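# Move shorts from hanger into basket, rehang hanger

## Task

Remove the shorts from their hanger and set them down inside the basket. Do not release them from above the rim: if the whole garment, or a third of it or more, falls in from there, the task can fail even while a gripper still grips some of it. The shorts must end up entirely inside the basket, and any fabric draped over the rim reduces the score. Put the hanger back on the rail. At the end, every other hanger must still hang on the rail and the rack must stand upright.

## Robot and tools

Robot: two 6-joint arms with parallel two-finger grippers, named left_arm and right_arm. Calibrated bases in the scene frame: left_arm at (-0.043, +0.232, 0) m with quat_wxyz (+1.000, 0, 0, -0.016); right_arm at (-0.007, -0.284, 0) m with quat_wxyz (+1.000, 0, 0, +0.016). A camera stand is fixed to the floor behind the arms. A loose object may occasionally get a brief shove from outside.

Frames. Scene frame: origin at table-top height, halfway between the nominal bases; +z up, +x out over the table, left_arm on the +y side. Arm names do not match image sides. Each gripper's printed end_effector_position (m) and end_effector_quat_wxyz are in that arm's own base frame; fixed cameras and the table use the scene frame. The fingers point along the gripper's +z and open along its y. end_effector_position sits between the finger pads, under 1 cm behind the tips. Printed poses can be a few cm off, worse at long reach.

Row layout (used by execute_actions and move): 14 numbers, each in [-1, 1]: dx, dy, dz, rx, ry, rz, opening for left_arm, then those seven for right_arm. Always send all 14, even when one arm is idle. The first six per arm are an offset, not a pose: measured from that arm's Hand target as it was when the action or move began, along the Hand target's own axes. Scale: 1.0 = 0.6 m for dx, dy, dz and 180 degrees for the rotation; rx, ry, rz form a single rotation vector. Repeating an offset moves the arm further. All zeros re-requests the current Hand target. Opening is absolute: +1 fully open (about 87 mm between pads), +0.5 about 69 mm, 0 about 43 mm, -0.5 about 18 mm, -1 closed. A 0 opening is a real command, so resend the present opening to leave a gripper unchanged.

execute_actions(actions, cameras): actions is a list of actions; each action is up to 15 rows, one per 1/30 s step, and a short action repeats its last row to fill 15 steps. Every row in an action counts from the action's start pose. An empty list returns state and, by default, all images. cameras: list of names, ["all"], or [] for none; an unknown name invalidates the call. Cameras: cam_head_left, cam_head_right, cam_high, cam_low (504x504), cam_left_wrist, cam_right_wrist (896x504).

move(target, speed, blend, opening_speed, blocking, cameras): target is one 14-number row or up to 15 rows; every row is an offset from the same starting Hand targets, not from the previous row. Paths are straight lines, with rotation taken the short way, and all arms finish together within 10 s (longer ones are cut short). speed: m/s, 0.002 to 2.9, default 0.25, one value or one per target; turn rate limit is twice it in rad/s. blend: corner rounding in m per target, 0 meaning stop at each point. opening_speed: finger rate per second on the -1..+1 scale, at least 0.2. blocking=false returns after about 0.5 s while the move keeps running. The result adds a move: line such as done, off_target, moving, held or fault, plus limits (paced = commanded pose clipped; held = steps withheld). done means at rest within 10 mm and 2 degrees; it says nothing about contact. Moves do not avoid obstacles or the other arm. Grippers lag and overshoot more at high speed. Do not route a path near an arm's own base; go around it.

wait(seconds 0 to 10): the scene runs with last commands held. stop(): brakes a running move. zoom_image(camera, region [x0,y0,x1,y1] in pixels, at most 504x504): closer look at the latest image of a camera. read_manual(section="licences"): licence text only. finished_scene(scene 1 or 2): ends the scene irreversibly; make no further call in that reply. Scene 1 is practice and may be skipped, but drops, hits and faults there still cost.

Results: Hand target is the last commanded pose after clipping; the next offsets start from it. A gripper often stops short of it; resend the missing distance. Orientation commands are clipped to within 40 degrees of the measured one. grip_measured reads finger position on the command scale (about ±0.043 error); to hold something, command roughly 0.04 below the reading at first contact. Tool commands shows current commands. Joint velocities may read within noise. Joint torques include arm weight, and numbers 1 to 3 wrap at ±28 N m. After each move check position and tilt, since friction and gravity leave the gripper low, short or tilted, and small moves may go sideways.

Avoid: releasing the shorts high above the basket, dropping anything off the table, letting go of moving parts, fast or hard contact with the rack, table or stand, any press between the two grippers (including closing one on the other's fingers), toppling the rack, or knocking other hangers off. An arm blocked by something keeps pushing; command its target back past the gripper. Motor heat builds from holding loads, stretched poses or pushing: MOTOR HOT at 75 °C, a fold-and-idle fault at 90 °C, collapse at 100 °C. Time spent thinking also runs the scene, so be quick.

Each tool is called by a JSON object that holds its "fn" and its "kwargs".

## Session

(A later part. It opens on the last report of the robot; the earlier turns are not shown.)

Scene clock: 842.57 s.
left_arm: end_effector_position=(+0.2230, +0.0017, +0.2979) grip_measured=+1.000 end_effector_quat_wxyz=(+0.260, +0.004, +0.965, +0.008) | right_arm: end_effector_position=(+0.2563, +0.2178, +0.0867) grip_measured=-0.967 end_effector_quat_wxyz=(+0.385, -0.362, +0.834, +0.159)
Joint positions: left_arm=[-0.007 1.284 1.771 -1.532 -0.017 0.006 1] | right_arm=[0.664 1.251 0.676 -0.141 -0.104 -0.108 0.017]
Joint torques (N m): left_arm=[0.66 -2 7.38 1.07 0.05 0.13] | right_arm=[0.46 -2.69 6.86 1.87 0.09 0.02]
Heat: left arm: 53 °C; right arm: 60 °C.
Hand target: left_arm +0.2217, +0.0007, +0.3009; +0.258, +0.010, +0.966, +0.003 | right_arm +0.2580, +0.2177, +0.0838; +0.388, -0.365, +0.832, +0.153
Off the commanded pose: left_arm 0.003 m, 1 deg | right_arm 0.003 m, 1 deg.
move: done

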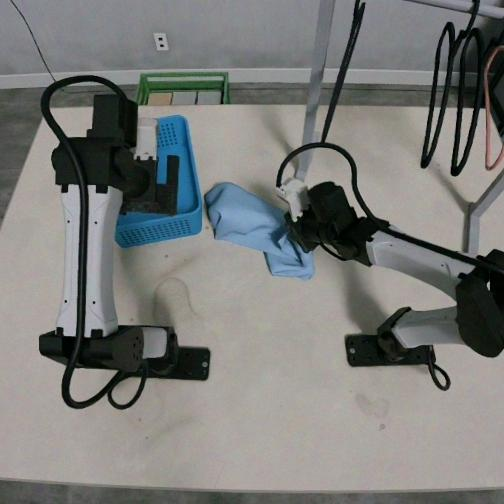

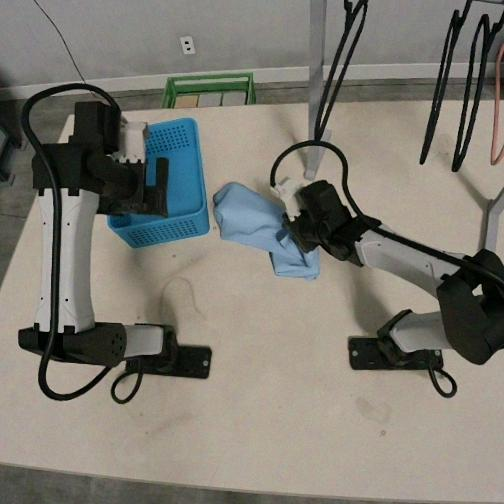

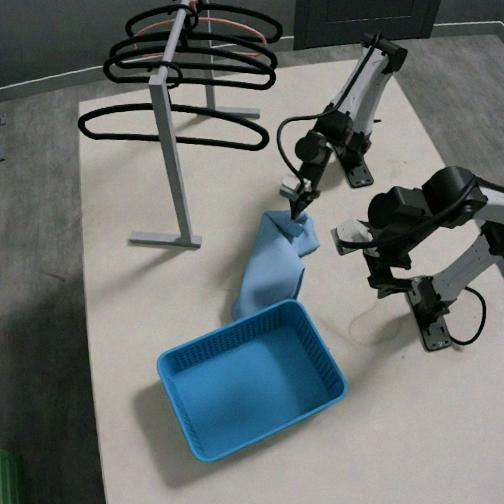

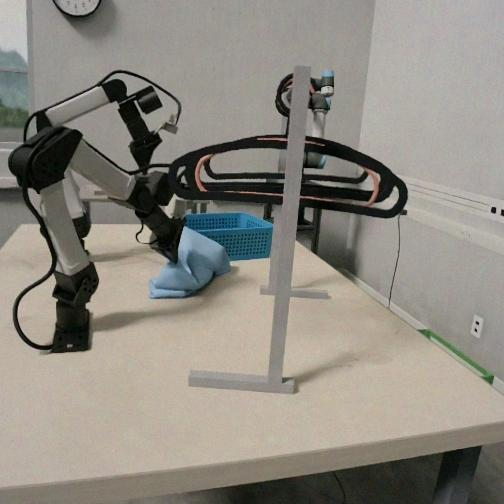

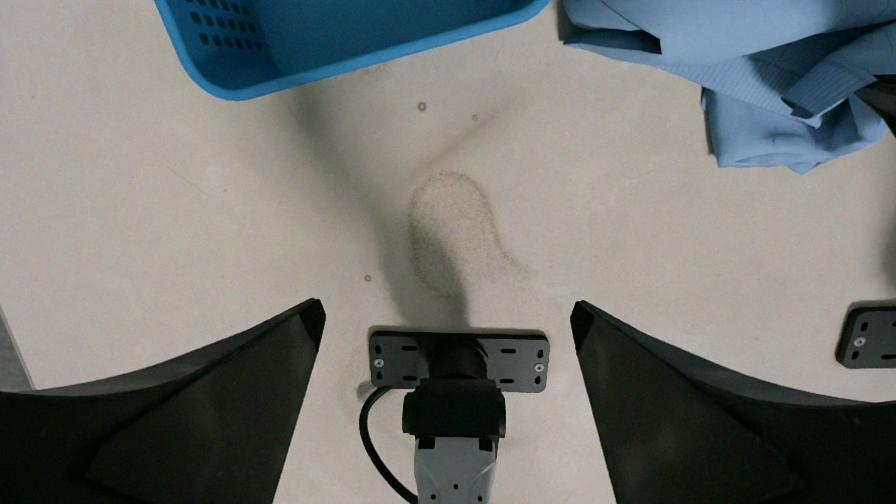

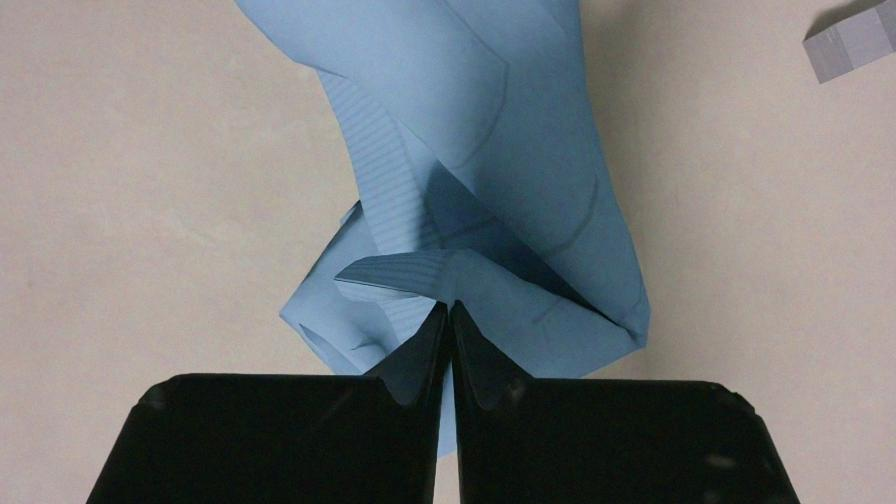

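{"fn": "move", "kwargs": {"target": [[0,0,0,0,0,0,1, 0.0447,0,0.0375,0,0,0,-1],[0,0,0,0,0,0,1, 0.0447,0,0.0375,0,0,0,0.0],[0,0,0,0,0,0,1, -0.0027,0.004,-0.295,0,0,0,0.0]], "speed": 0.15, "opening_speed": 1.0, "cameras": ["all"]}}

Scene clock: 859.87 s.
left_arm: end_effector_position=(+0.2230, +0.0017, +0.2979) grip_measured=+1.000 end_effector_quat_wxyz=(+0.260, +0.004, +0.965, +0.008) | right_arm: end_effector_position=(+0.1638, +0.1253, +0.1951) grip_measured=+0.000 end_effector_quat_wxyz=(+0.385, -0.362, +0.836, +0.151)
Joint positions: left_arm=[-0.007 1.284 1.771 -1.532 -0.017 0.006 1] | right_arm=[0.536 0.707 0.903 -0.93 -0.184 -0.199 0.5]
Joint torques (N m): left_arm=[0.68 -2.02 7.39 1.07 0.04 0.13] | right_arm=[-0.44 0.39 8.59 1.61 -0.18 0]
Heat: left arm: 50 °C; right arm: 58 °C.
Hand target: left_arm +0.2217, +0.0007, +0.3009; +0.258, +0.010, +0.966, +0.003 | right_arm +0.1625, +0.1249, +0.2005; +0.388, -0.365, +0.832, +0.153
Off the commanded pose: left_arm 0.003 m, 1 deg | right_arm 0.006 m, 1 deg.
move: done

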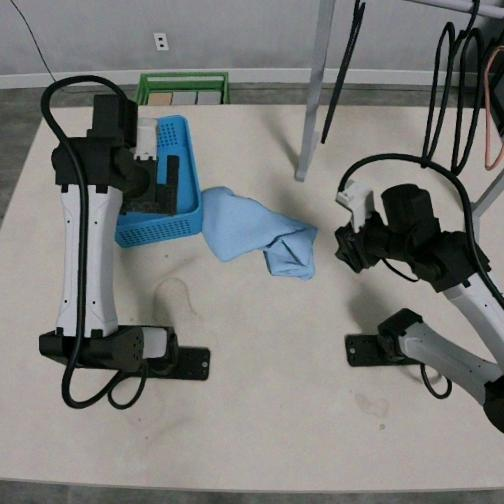

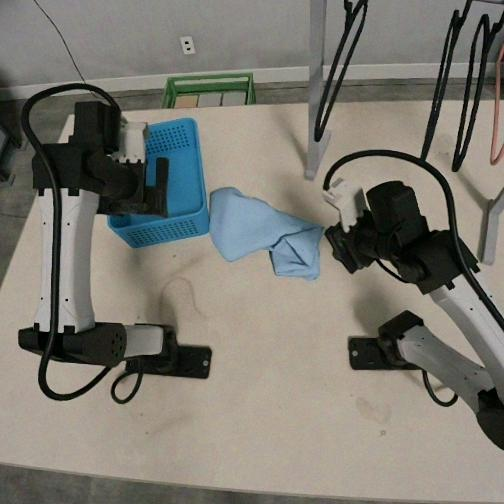

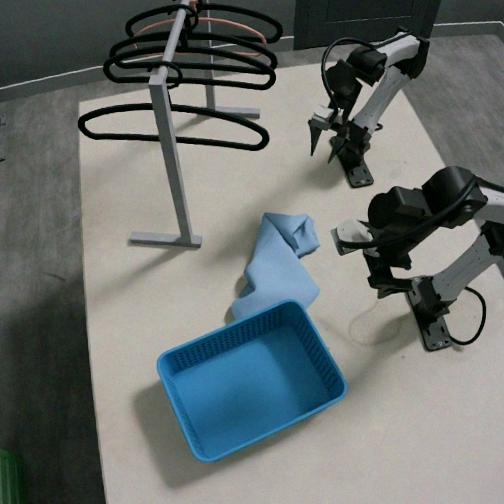

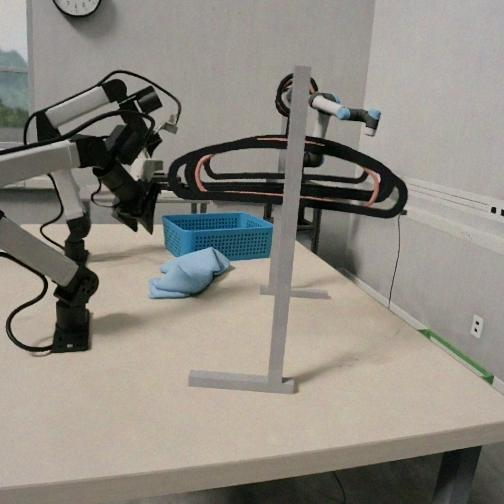

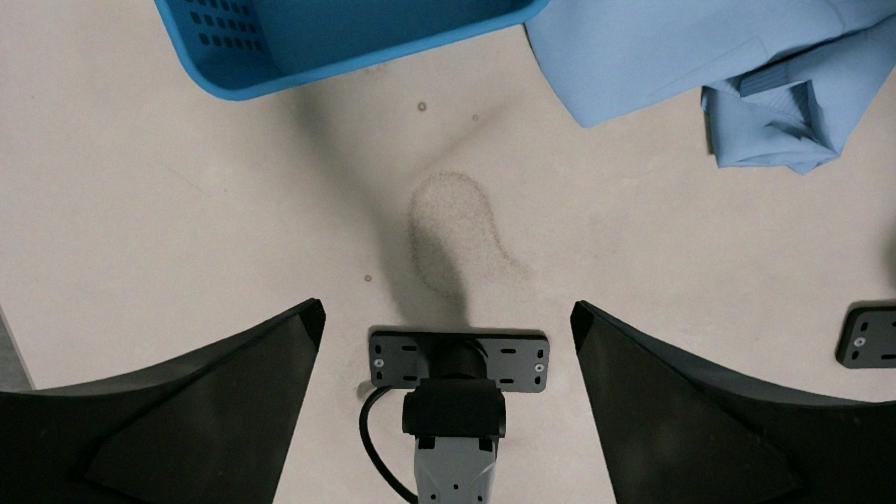

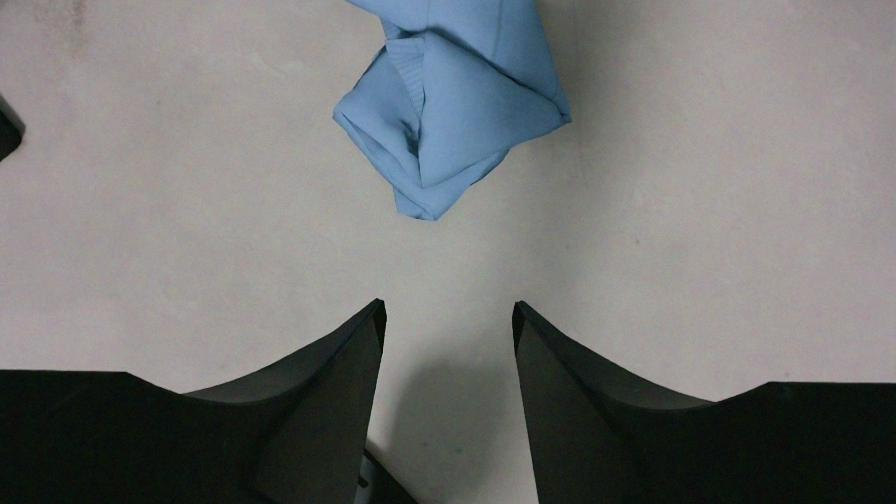

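{"fn": "move", "kwargs": {"target": [[-0.0078,-0.3512,0.3142,0.0847,0.0278,0.163,1, 0.0138,-0.1722,-0.1458,0.1763,0.0278,0.1614,0]], "speed": 0.2, "cameras": ["cam_left_wrist", "cam_head_left"]}}

Scene clock: 884.43 s.
left_arm: end_effector_position=(+0.3101, -0.2024, +0.1312) grip_measured=+1.000 end_effector_quat_wxyz=(+0.192, +0.279, +0.940, -0.048) | right_arm: end_effector_position=(+0.1882, +0.0057, +0.2501) grip_measured=+0.000 end_effector_quat_wxyz=(+0.386, -0.045, +0.921, +0.003)
Joint positions: left_arm=[-0.588 1.722 1.493 -0.944 -0.021 -0.006 1] | right_arm=[0.023 0.808 1.208 -1.179 -0.023 -0.065 0.5]
Joint torques (N m): left_arm=[-0.1 -7.38 9.13 1.13 0.04 0.12] | right_arm=[-0.39 1.18 8.17 1.57 0.14 0.21]
Heat: left arm: 48 °C; right arm: 56 °C.
Hand target: left_arm +0.3159, -0.2100, +0.1376; +0.204, +0.287, +0.934, -0.058 | right_arm +0.1875, +0.0028, +0.2543; +0.386, -0.035, +0.922, -0.002
Off the commanded pose: left_arm 0.012 m, 2 deg | right_arm 0.005 m, 1 deg.
move: off_target (left_arm)
Images, in order (width x height): cam_head_left 504x504, cam_left_wrist 896x504.

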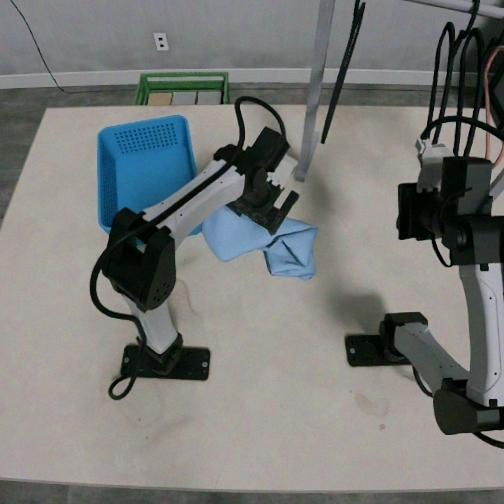

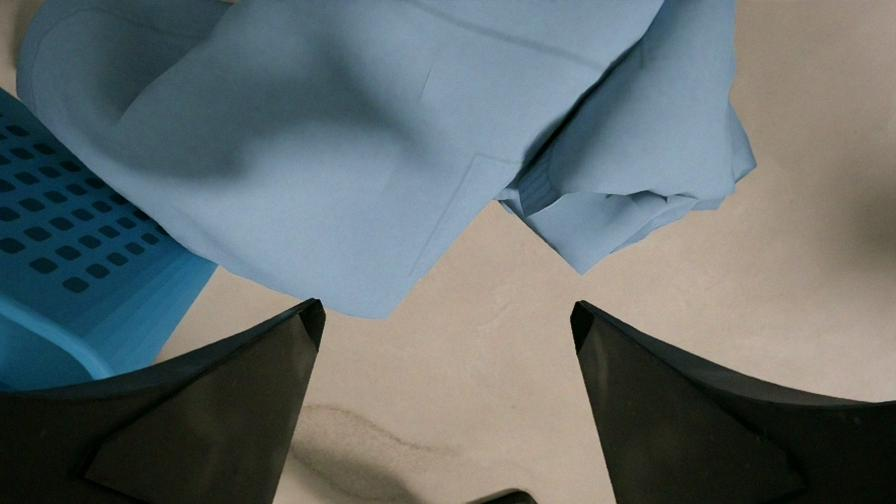

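{"fn": "move", "kwargs": {"target": [[-0.0085,-0.0127,0.2007,0,0,0,1, 0,0,0,0,0,0,0],[-0.0085,-0.0127,0.2007,0,0,0,-1, 0,0,0,0,0,0,0]], "speed": 0.1, "opening_speed": 1.2, "cameras": ["cam_left_wrist", "cam_head_left"]}}

Scene clock: 900.30 s.
left_arm: end_effector_position=(+0.3626, -0.2460, +0.0404) grip_measured=-0.855 end_effector_quat_wxyz=(+0.217, +0.285, +0.932, -0.058) | right_arm: end_effector_position=(+0.1881, +0.0057, +0.2500) grip_measured=+0.000 end_effector_quat_wxyz=(+0.386, -0.045, +0.922, +0.003)
Joint positions: left_arm=[-0.604 1.979 1.446 -0.585 -0.021 -0.006 0.072] | right_arm=[0.023 0.808 1.208 -1.179 -0.023 -0.065 0.5]
Joint torques (N m): left_arm=[-0.21 -8.68 5.82 1.14 -0.02 -0.04] | right_arm=[-0.39 1.18 8.16 1.58 0.15 0.21]
Heat: left arm: 48 °C; right arm: 55 °C.
Hand target: left_arm +0.3572, -0.2462, +0.0301; +0.204, +0.288, +0.934, -0.058 | right_arm +0.1875, +0.0028, +0.2543; +0.386, -0.035, +0.922, -0.002
Off the commanded pose: left_arm 0.012 m, 2 deg | right_arm 0.005 m, 1 deg.
move: off_target (left_arm); target 2's new opening was sent with left_arm's hand 0.011 m and 1 deg from that target
Images, in order (width x height): cam_head_left 504x504, cam_left_wrist 896x504.

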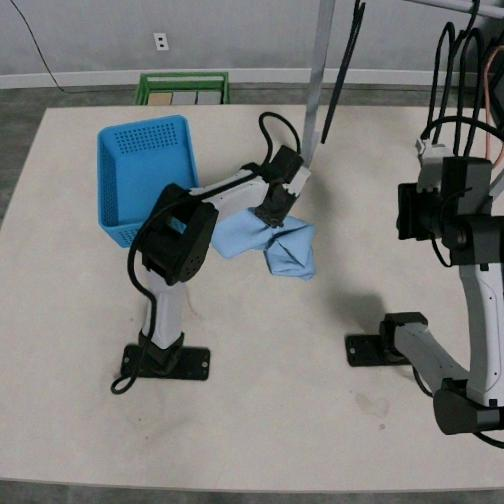

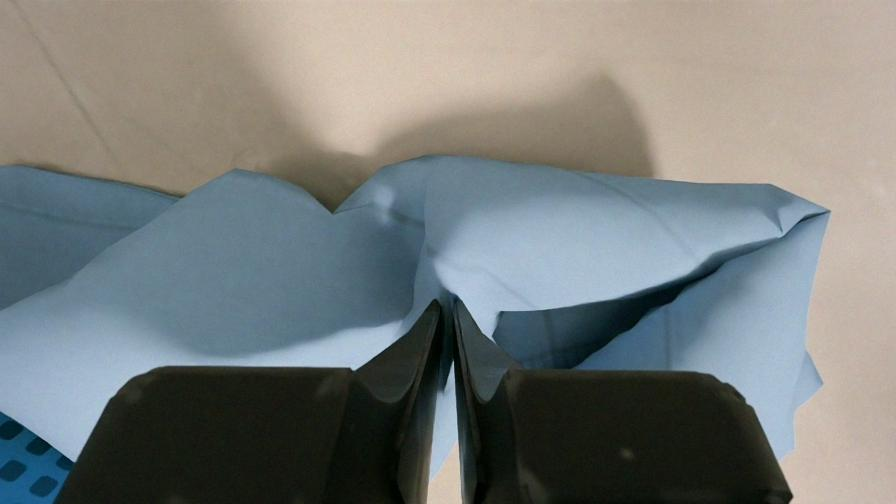

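{"fn": "move", "kwargs": {"target": [[-0.0707,0.0531,-0.3708,-0.0148,-0.0833,-0.0238,-1, 0,0,0,0,0,0,0],[-0.1062,0.2335,-0.5925,-0.0822,-0.1644,-0.0998,-1, 0,0,0,0,0,0,0],[-0.113,0.5433,-0.5713,-0.1533,-0.1695,-0.1796,-1, 0,0,0,0,0,0,0]], "speed": 0.2, "blend": [0.03,0.04,0], "cameras": ["all"]}}

Scene clock: 927.47 s.
left_arm: end_effector_position=(+0.4687, +0.0675, +0.3612) grip_measured=-0.855 end_effector_quat_wxyz=(+0.457, -0.064, +0.886, +0.037) | right_arm: end_effector_position=(+0.1881, +0.0057, +0.2500) grip_measured=+0.000 end_effector_quat_wxyz=(+0.386, -0.045, +0.922, +0.003)
Joint positions: left_arm=[0.139 1.957 2.521 -1.182 -0.011 0 0.072] | right_arm=[0.023 0.808 1.208 -1.179 -0.023 -0.065 0.5]
Joint torques (N m): left_arm=[0.08 -8.43 8.43 1.87 -0.02 0.03] | right_arm=[-0.39 1.2 8.13 1.57 0.15 0.21]
Heat: left arm: 48 °C; right arm: 54 °C.
Hand target: left_arm +0.4721, +0.0664, +0.3729; +0.474, -0.059, +0.878, +0.035 | right_arm +0.1875, +0.0028, +0.2543; +0.386, -0.035, +0.922, -0.002
Off the commanded pose: left_arm 0.012 m, 2 deg | right_arm 0.005 m, 1 deg.
move: off_target (left_arm)

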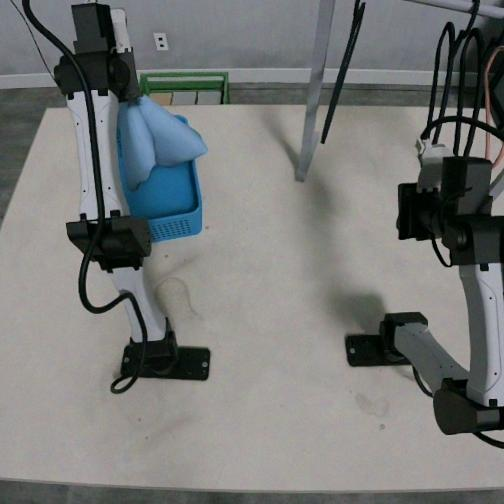

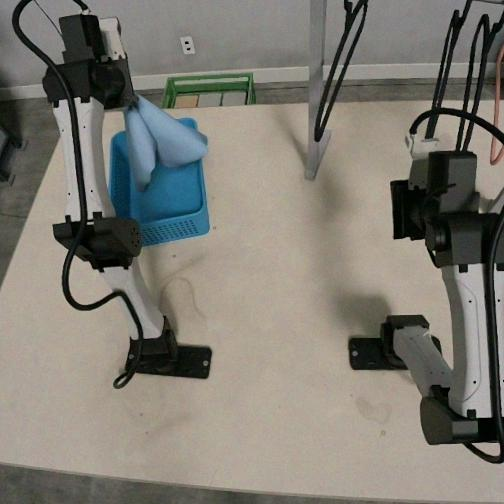

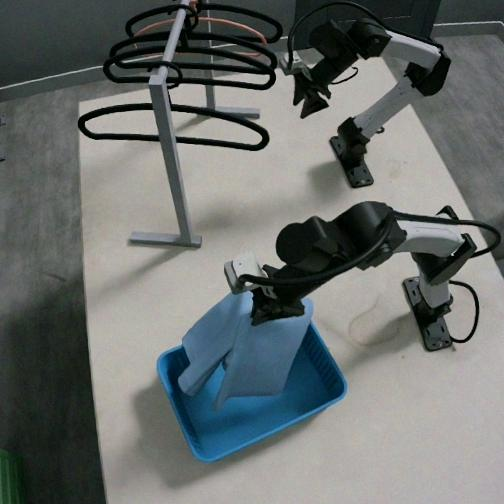

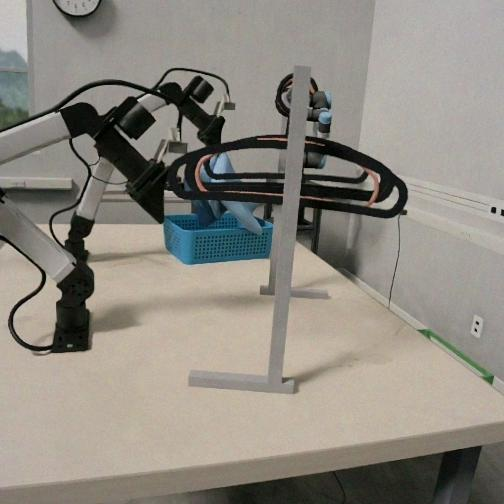

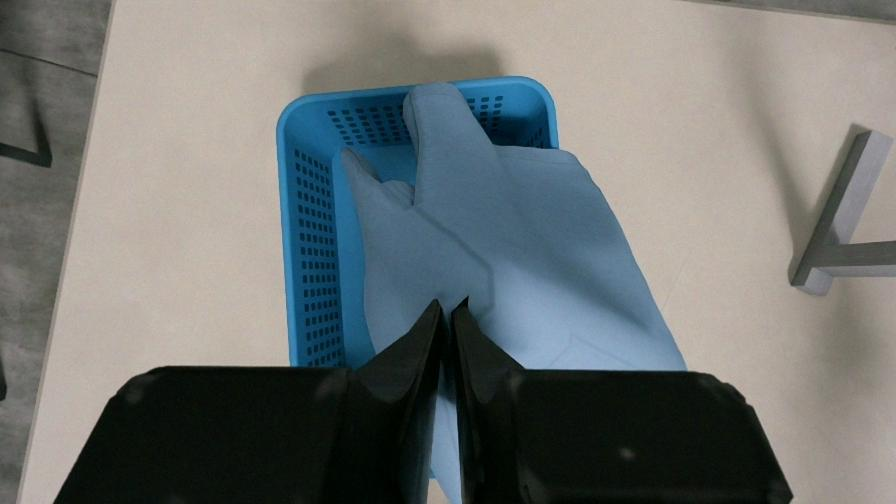

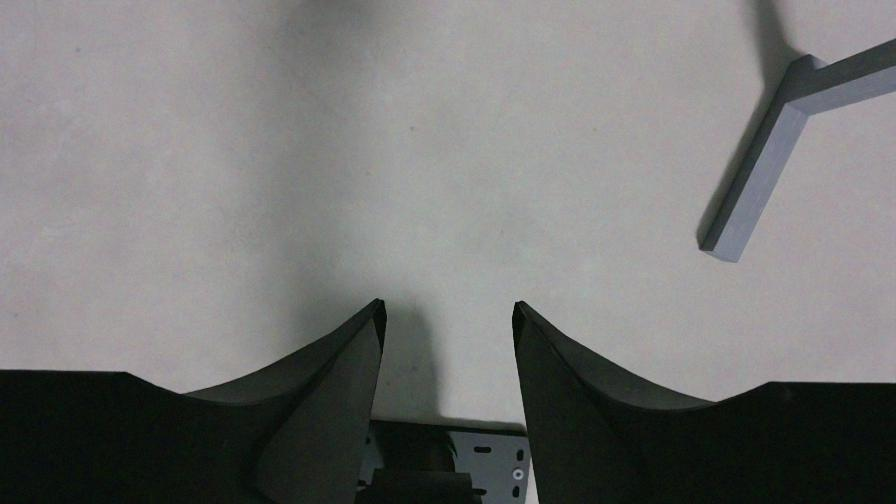

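{"fn": "move", "kwargs": {"target": [[0.1897,0.0542,0.1453,0,0.0667,0,-1, 0,0,0,0,0,0,0],[0.343,0.0542,0.2457,0,0.1222,0,-1, 0,0,0,0,0,0,0],[0.4058,0.0542,0.2868,0,0.15,0,-1, 0,0,0,0,0,0,0]], "speed": 0.12, "blend": [0.03,0.03,0], "cameras": ["all"]}}

Scene clock: 945.27 s.
left_arm: end_effector_position=(+0.4816, +0.1016, +0.0889) grip_measured=-0.856 end_effector_quat_wxyz=(+0.271, -0.071, +0.960, +0.020) | right_arm: end_effector_position=(+0.1881, +0.0057, +0.2500) grip_measured=+0.000 end_effector_quat_wxyz=(+0.386, -0.045, +0.922, +0.003)
Joint positions: left_arm=[0.215 2.068 1.74 -0.693 0.035 0.058 0.072] | right_arm=[0.023 0.808 1.208 -1.179 -0.023 -0.065 0.5]
Joint torques (N m): left_arm=[0.21 -9.51 5.79 1.29 -0.09 0.12] | right_arm=[-0.39 1.2 8.16 1.58 0.14 0.2]
Heat: left arm: 50 °C; right arm: 53 °C.
Hand target: left_arm +0.4777, +0.1019, +0.0751; +0.256, -0.065, +0.964, +0.021 | right_arm +0.1875, +0.0028, +0.2543; +0.386, -0.035, +0.922, -0.002
Off the commanded pose: left_arm 0.014 m, 2 deg | right_arm 0.005 m, 1 deg.
move: off_target (left_arm); blend cut to 0.0225 m at target 2

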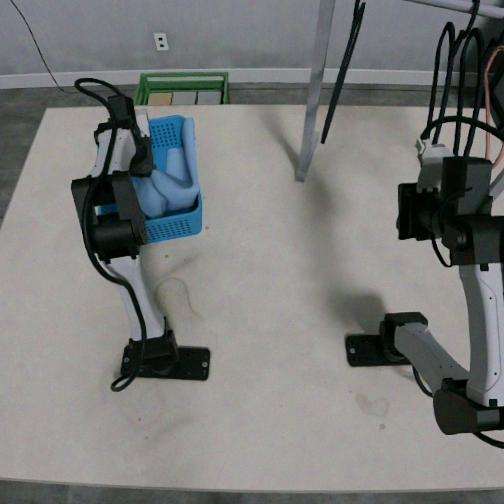

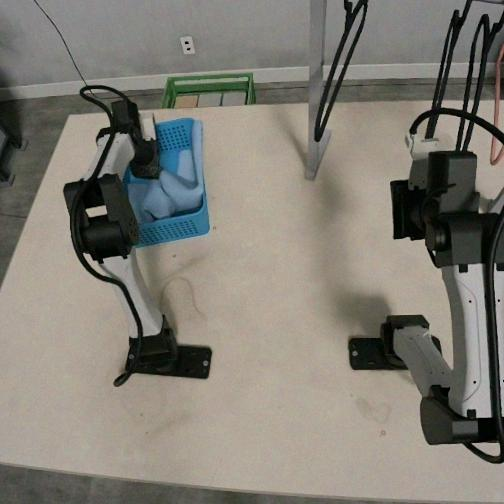

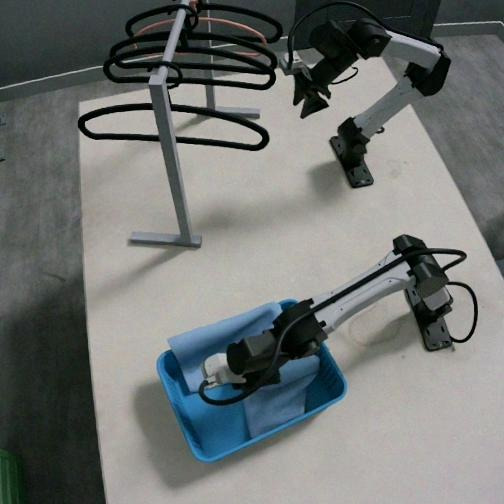

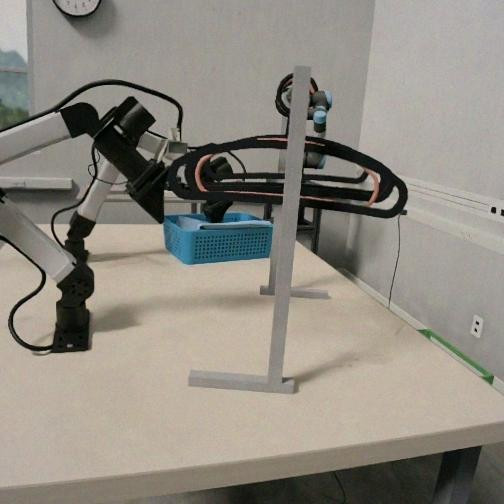

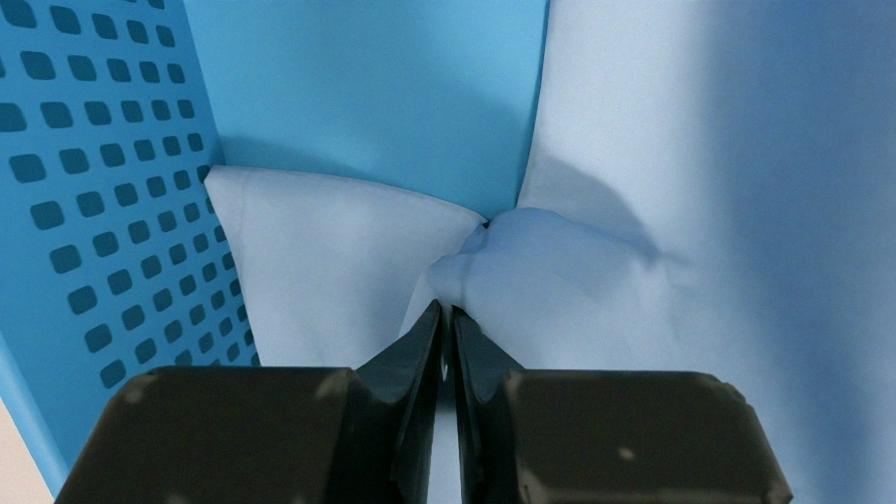

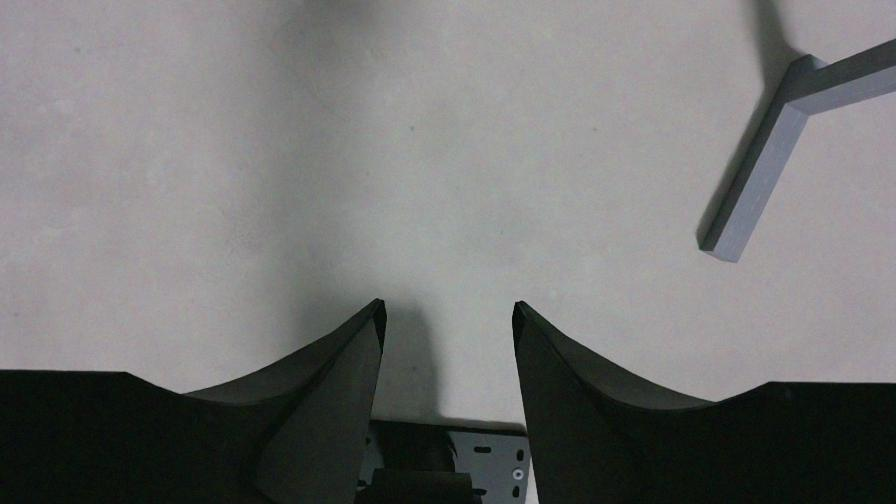

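{"fn": "zoom_image", "kwargs": {"camera": "cam_low", "region": [140, 170, 300, 290]}}

{"fn": "zoom_image", "kwargs": {"camera": "cam_high", "region": [140, 270, 370, 470]}}

Scaled by 3.150 from the camera's 504x504 image, which has a finer 720x720 frame.

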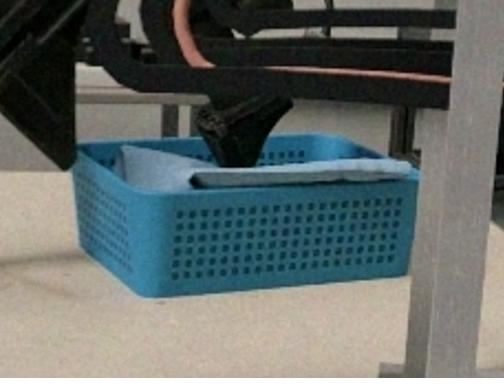

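Scaled by 2.191 from the camera's 504x504 image, which has a finer 720x720 frame.

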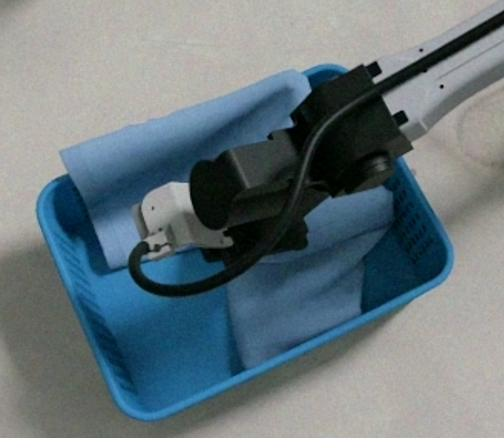

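{"fn": "move", "kwargs": {"target": [[0.029,0,0.0507,0,0,0,-1, 0,0,0,0,0,0,0],[0.029,0,0.0507,0,0,0,0.3, 0,0,0,0,0,0,0],[-0.1408,0,-0.2459,0,0,0,0.3, 0,0,0,0,0,0,0]], "speed": 0.12, "opening_speed": 1.0, "cameras": ["cam_high", "cam_low", "cam_left_wrist", "cam_head_left", "cam_head_right"]}}

{"fn": "zoom_image", "kwargs": {"camera": "cam_high", "region": [140, 270, 370, 470]}}

{"fn": "zoom_image", "kwargs": {"camera": "cam_low", "region": [140, 170, 300, 290]}}

Scene clock: 964.97 s.
left_arm: end_effector_position=(+0.4783, +0.1010, +0.2471) grip_measured=+0.300 end_effector_quat_wxyz=(+0.289, -0.069, +0.955, +0.023) | right_arm: end_effector_position=(+0.1881, +0.0057, +0.2500) grip_measured=+0.000 end_effector_quat_wxyz=(+0.386, -0.045, +0.922, +0.003)
Joint positions: left_arm=[0.215 2.329 2.843 -1.498 0.035 0.061 0.65] | right_arm=[0.023 0.808 1.208 -1.179 -0.023 -0.065 0.5]
Joint torques (N m): left_arm=[-0.03 -10.17 7.47 1.15 -0.1 0.05] | right_arm=[-0.36 1.17 8.14 1.58 0.14 0.21]
Heat: left arm: 49 °C; right arm: 54 °C.
Hand target: left_arm +0.4780, +0.1008, +0.2450; +0.256, -0.065, +0.964, +0.021 | right_arm +0.1875, +0.0028, +0.2543; +0.386, -0.035, +0.922, -0.002
Off the commanded pose: left_arm 0.002 m, 4 deg | right_arm 0.005 m, 1 deg.
elbow stopped short (left arm): the move would have taken joint 3 (elbow) straighter than the controller allows.
move: off_target (left_arm); target 2's new opening was sent with left_arm's hand 0.020 m and 3 deg from that target
Images, in order (width x height): cam_head_left 504x504, cam_head_right 504x504, cam_high 504x504, cam_low 504x504, cam_left_wrist 896x504.

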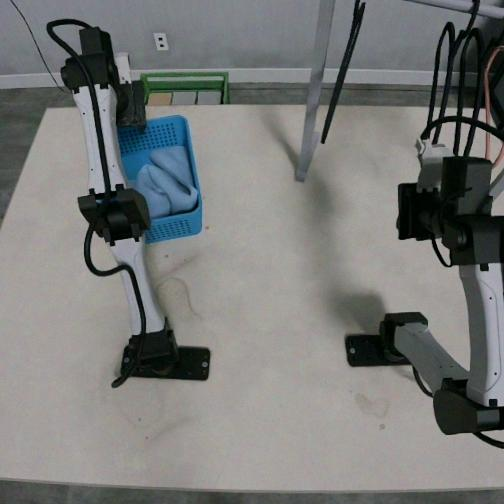

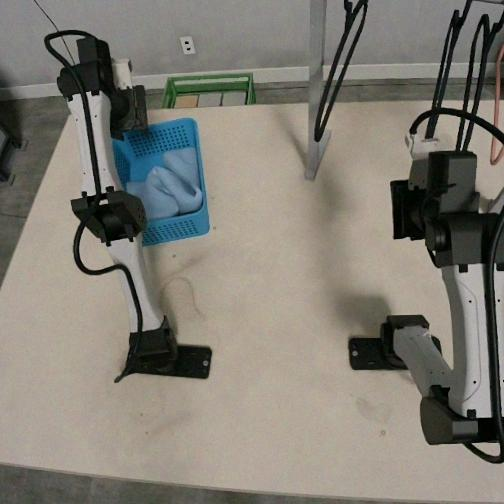

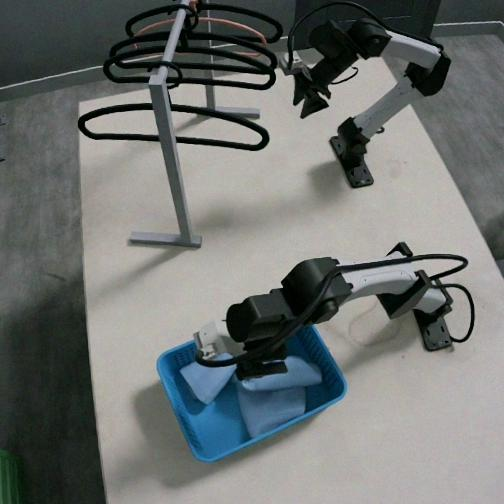

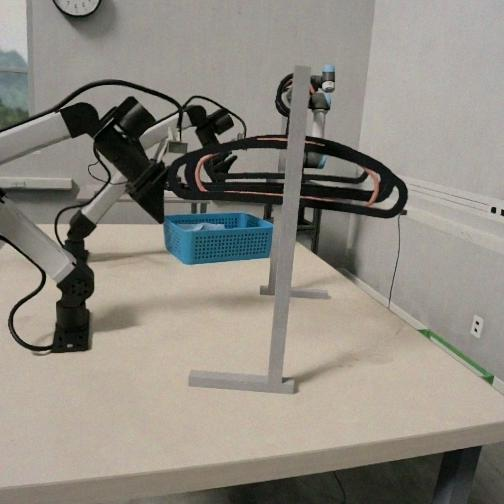

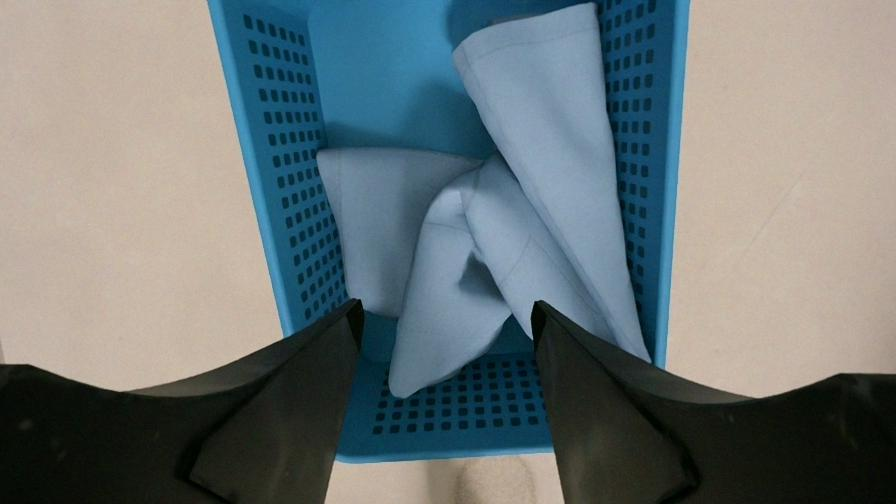

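Scaled by 2.191 from the camera's 504x504 image, which has a finer 720x720 frame.

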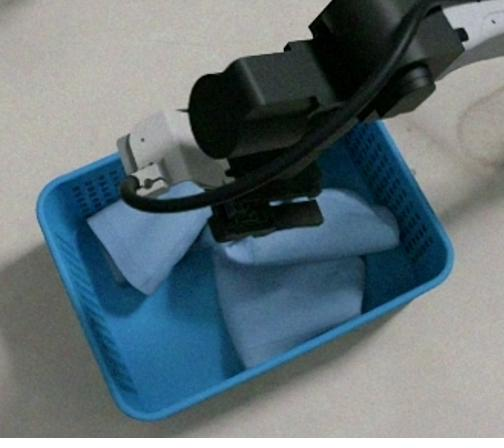

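Scaled by 3.150 from the camera's 504x504 image, which has a finer 720x720 frame.

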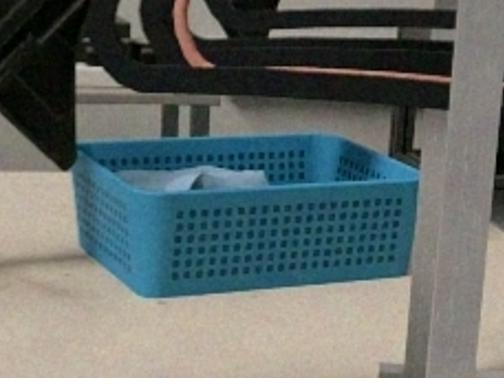

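{"fn": "finished_scene", "kwargs": {"scene": 1}}

The scene is finished: the task was done.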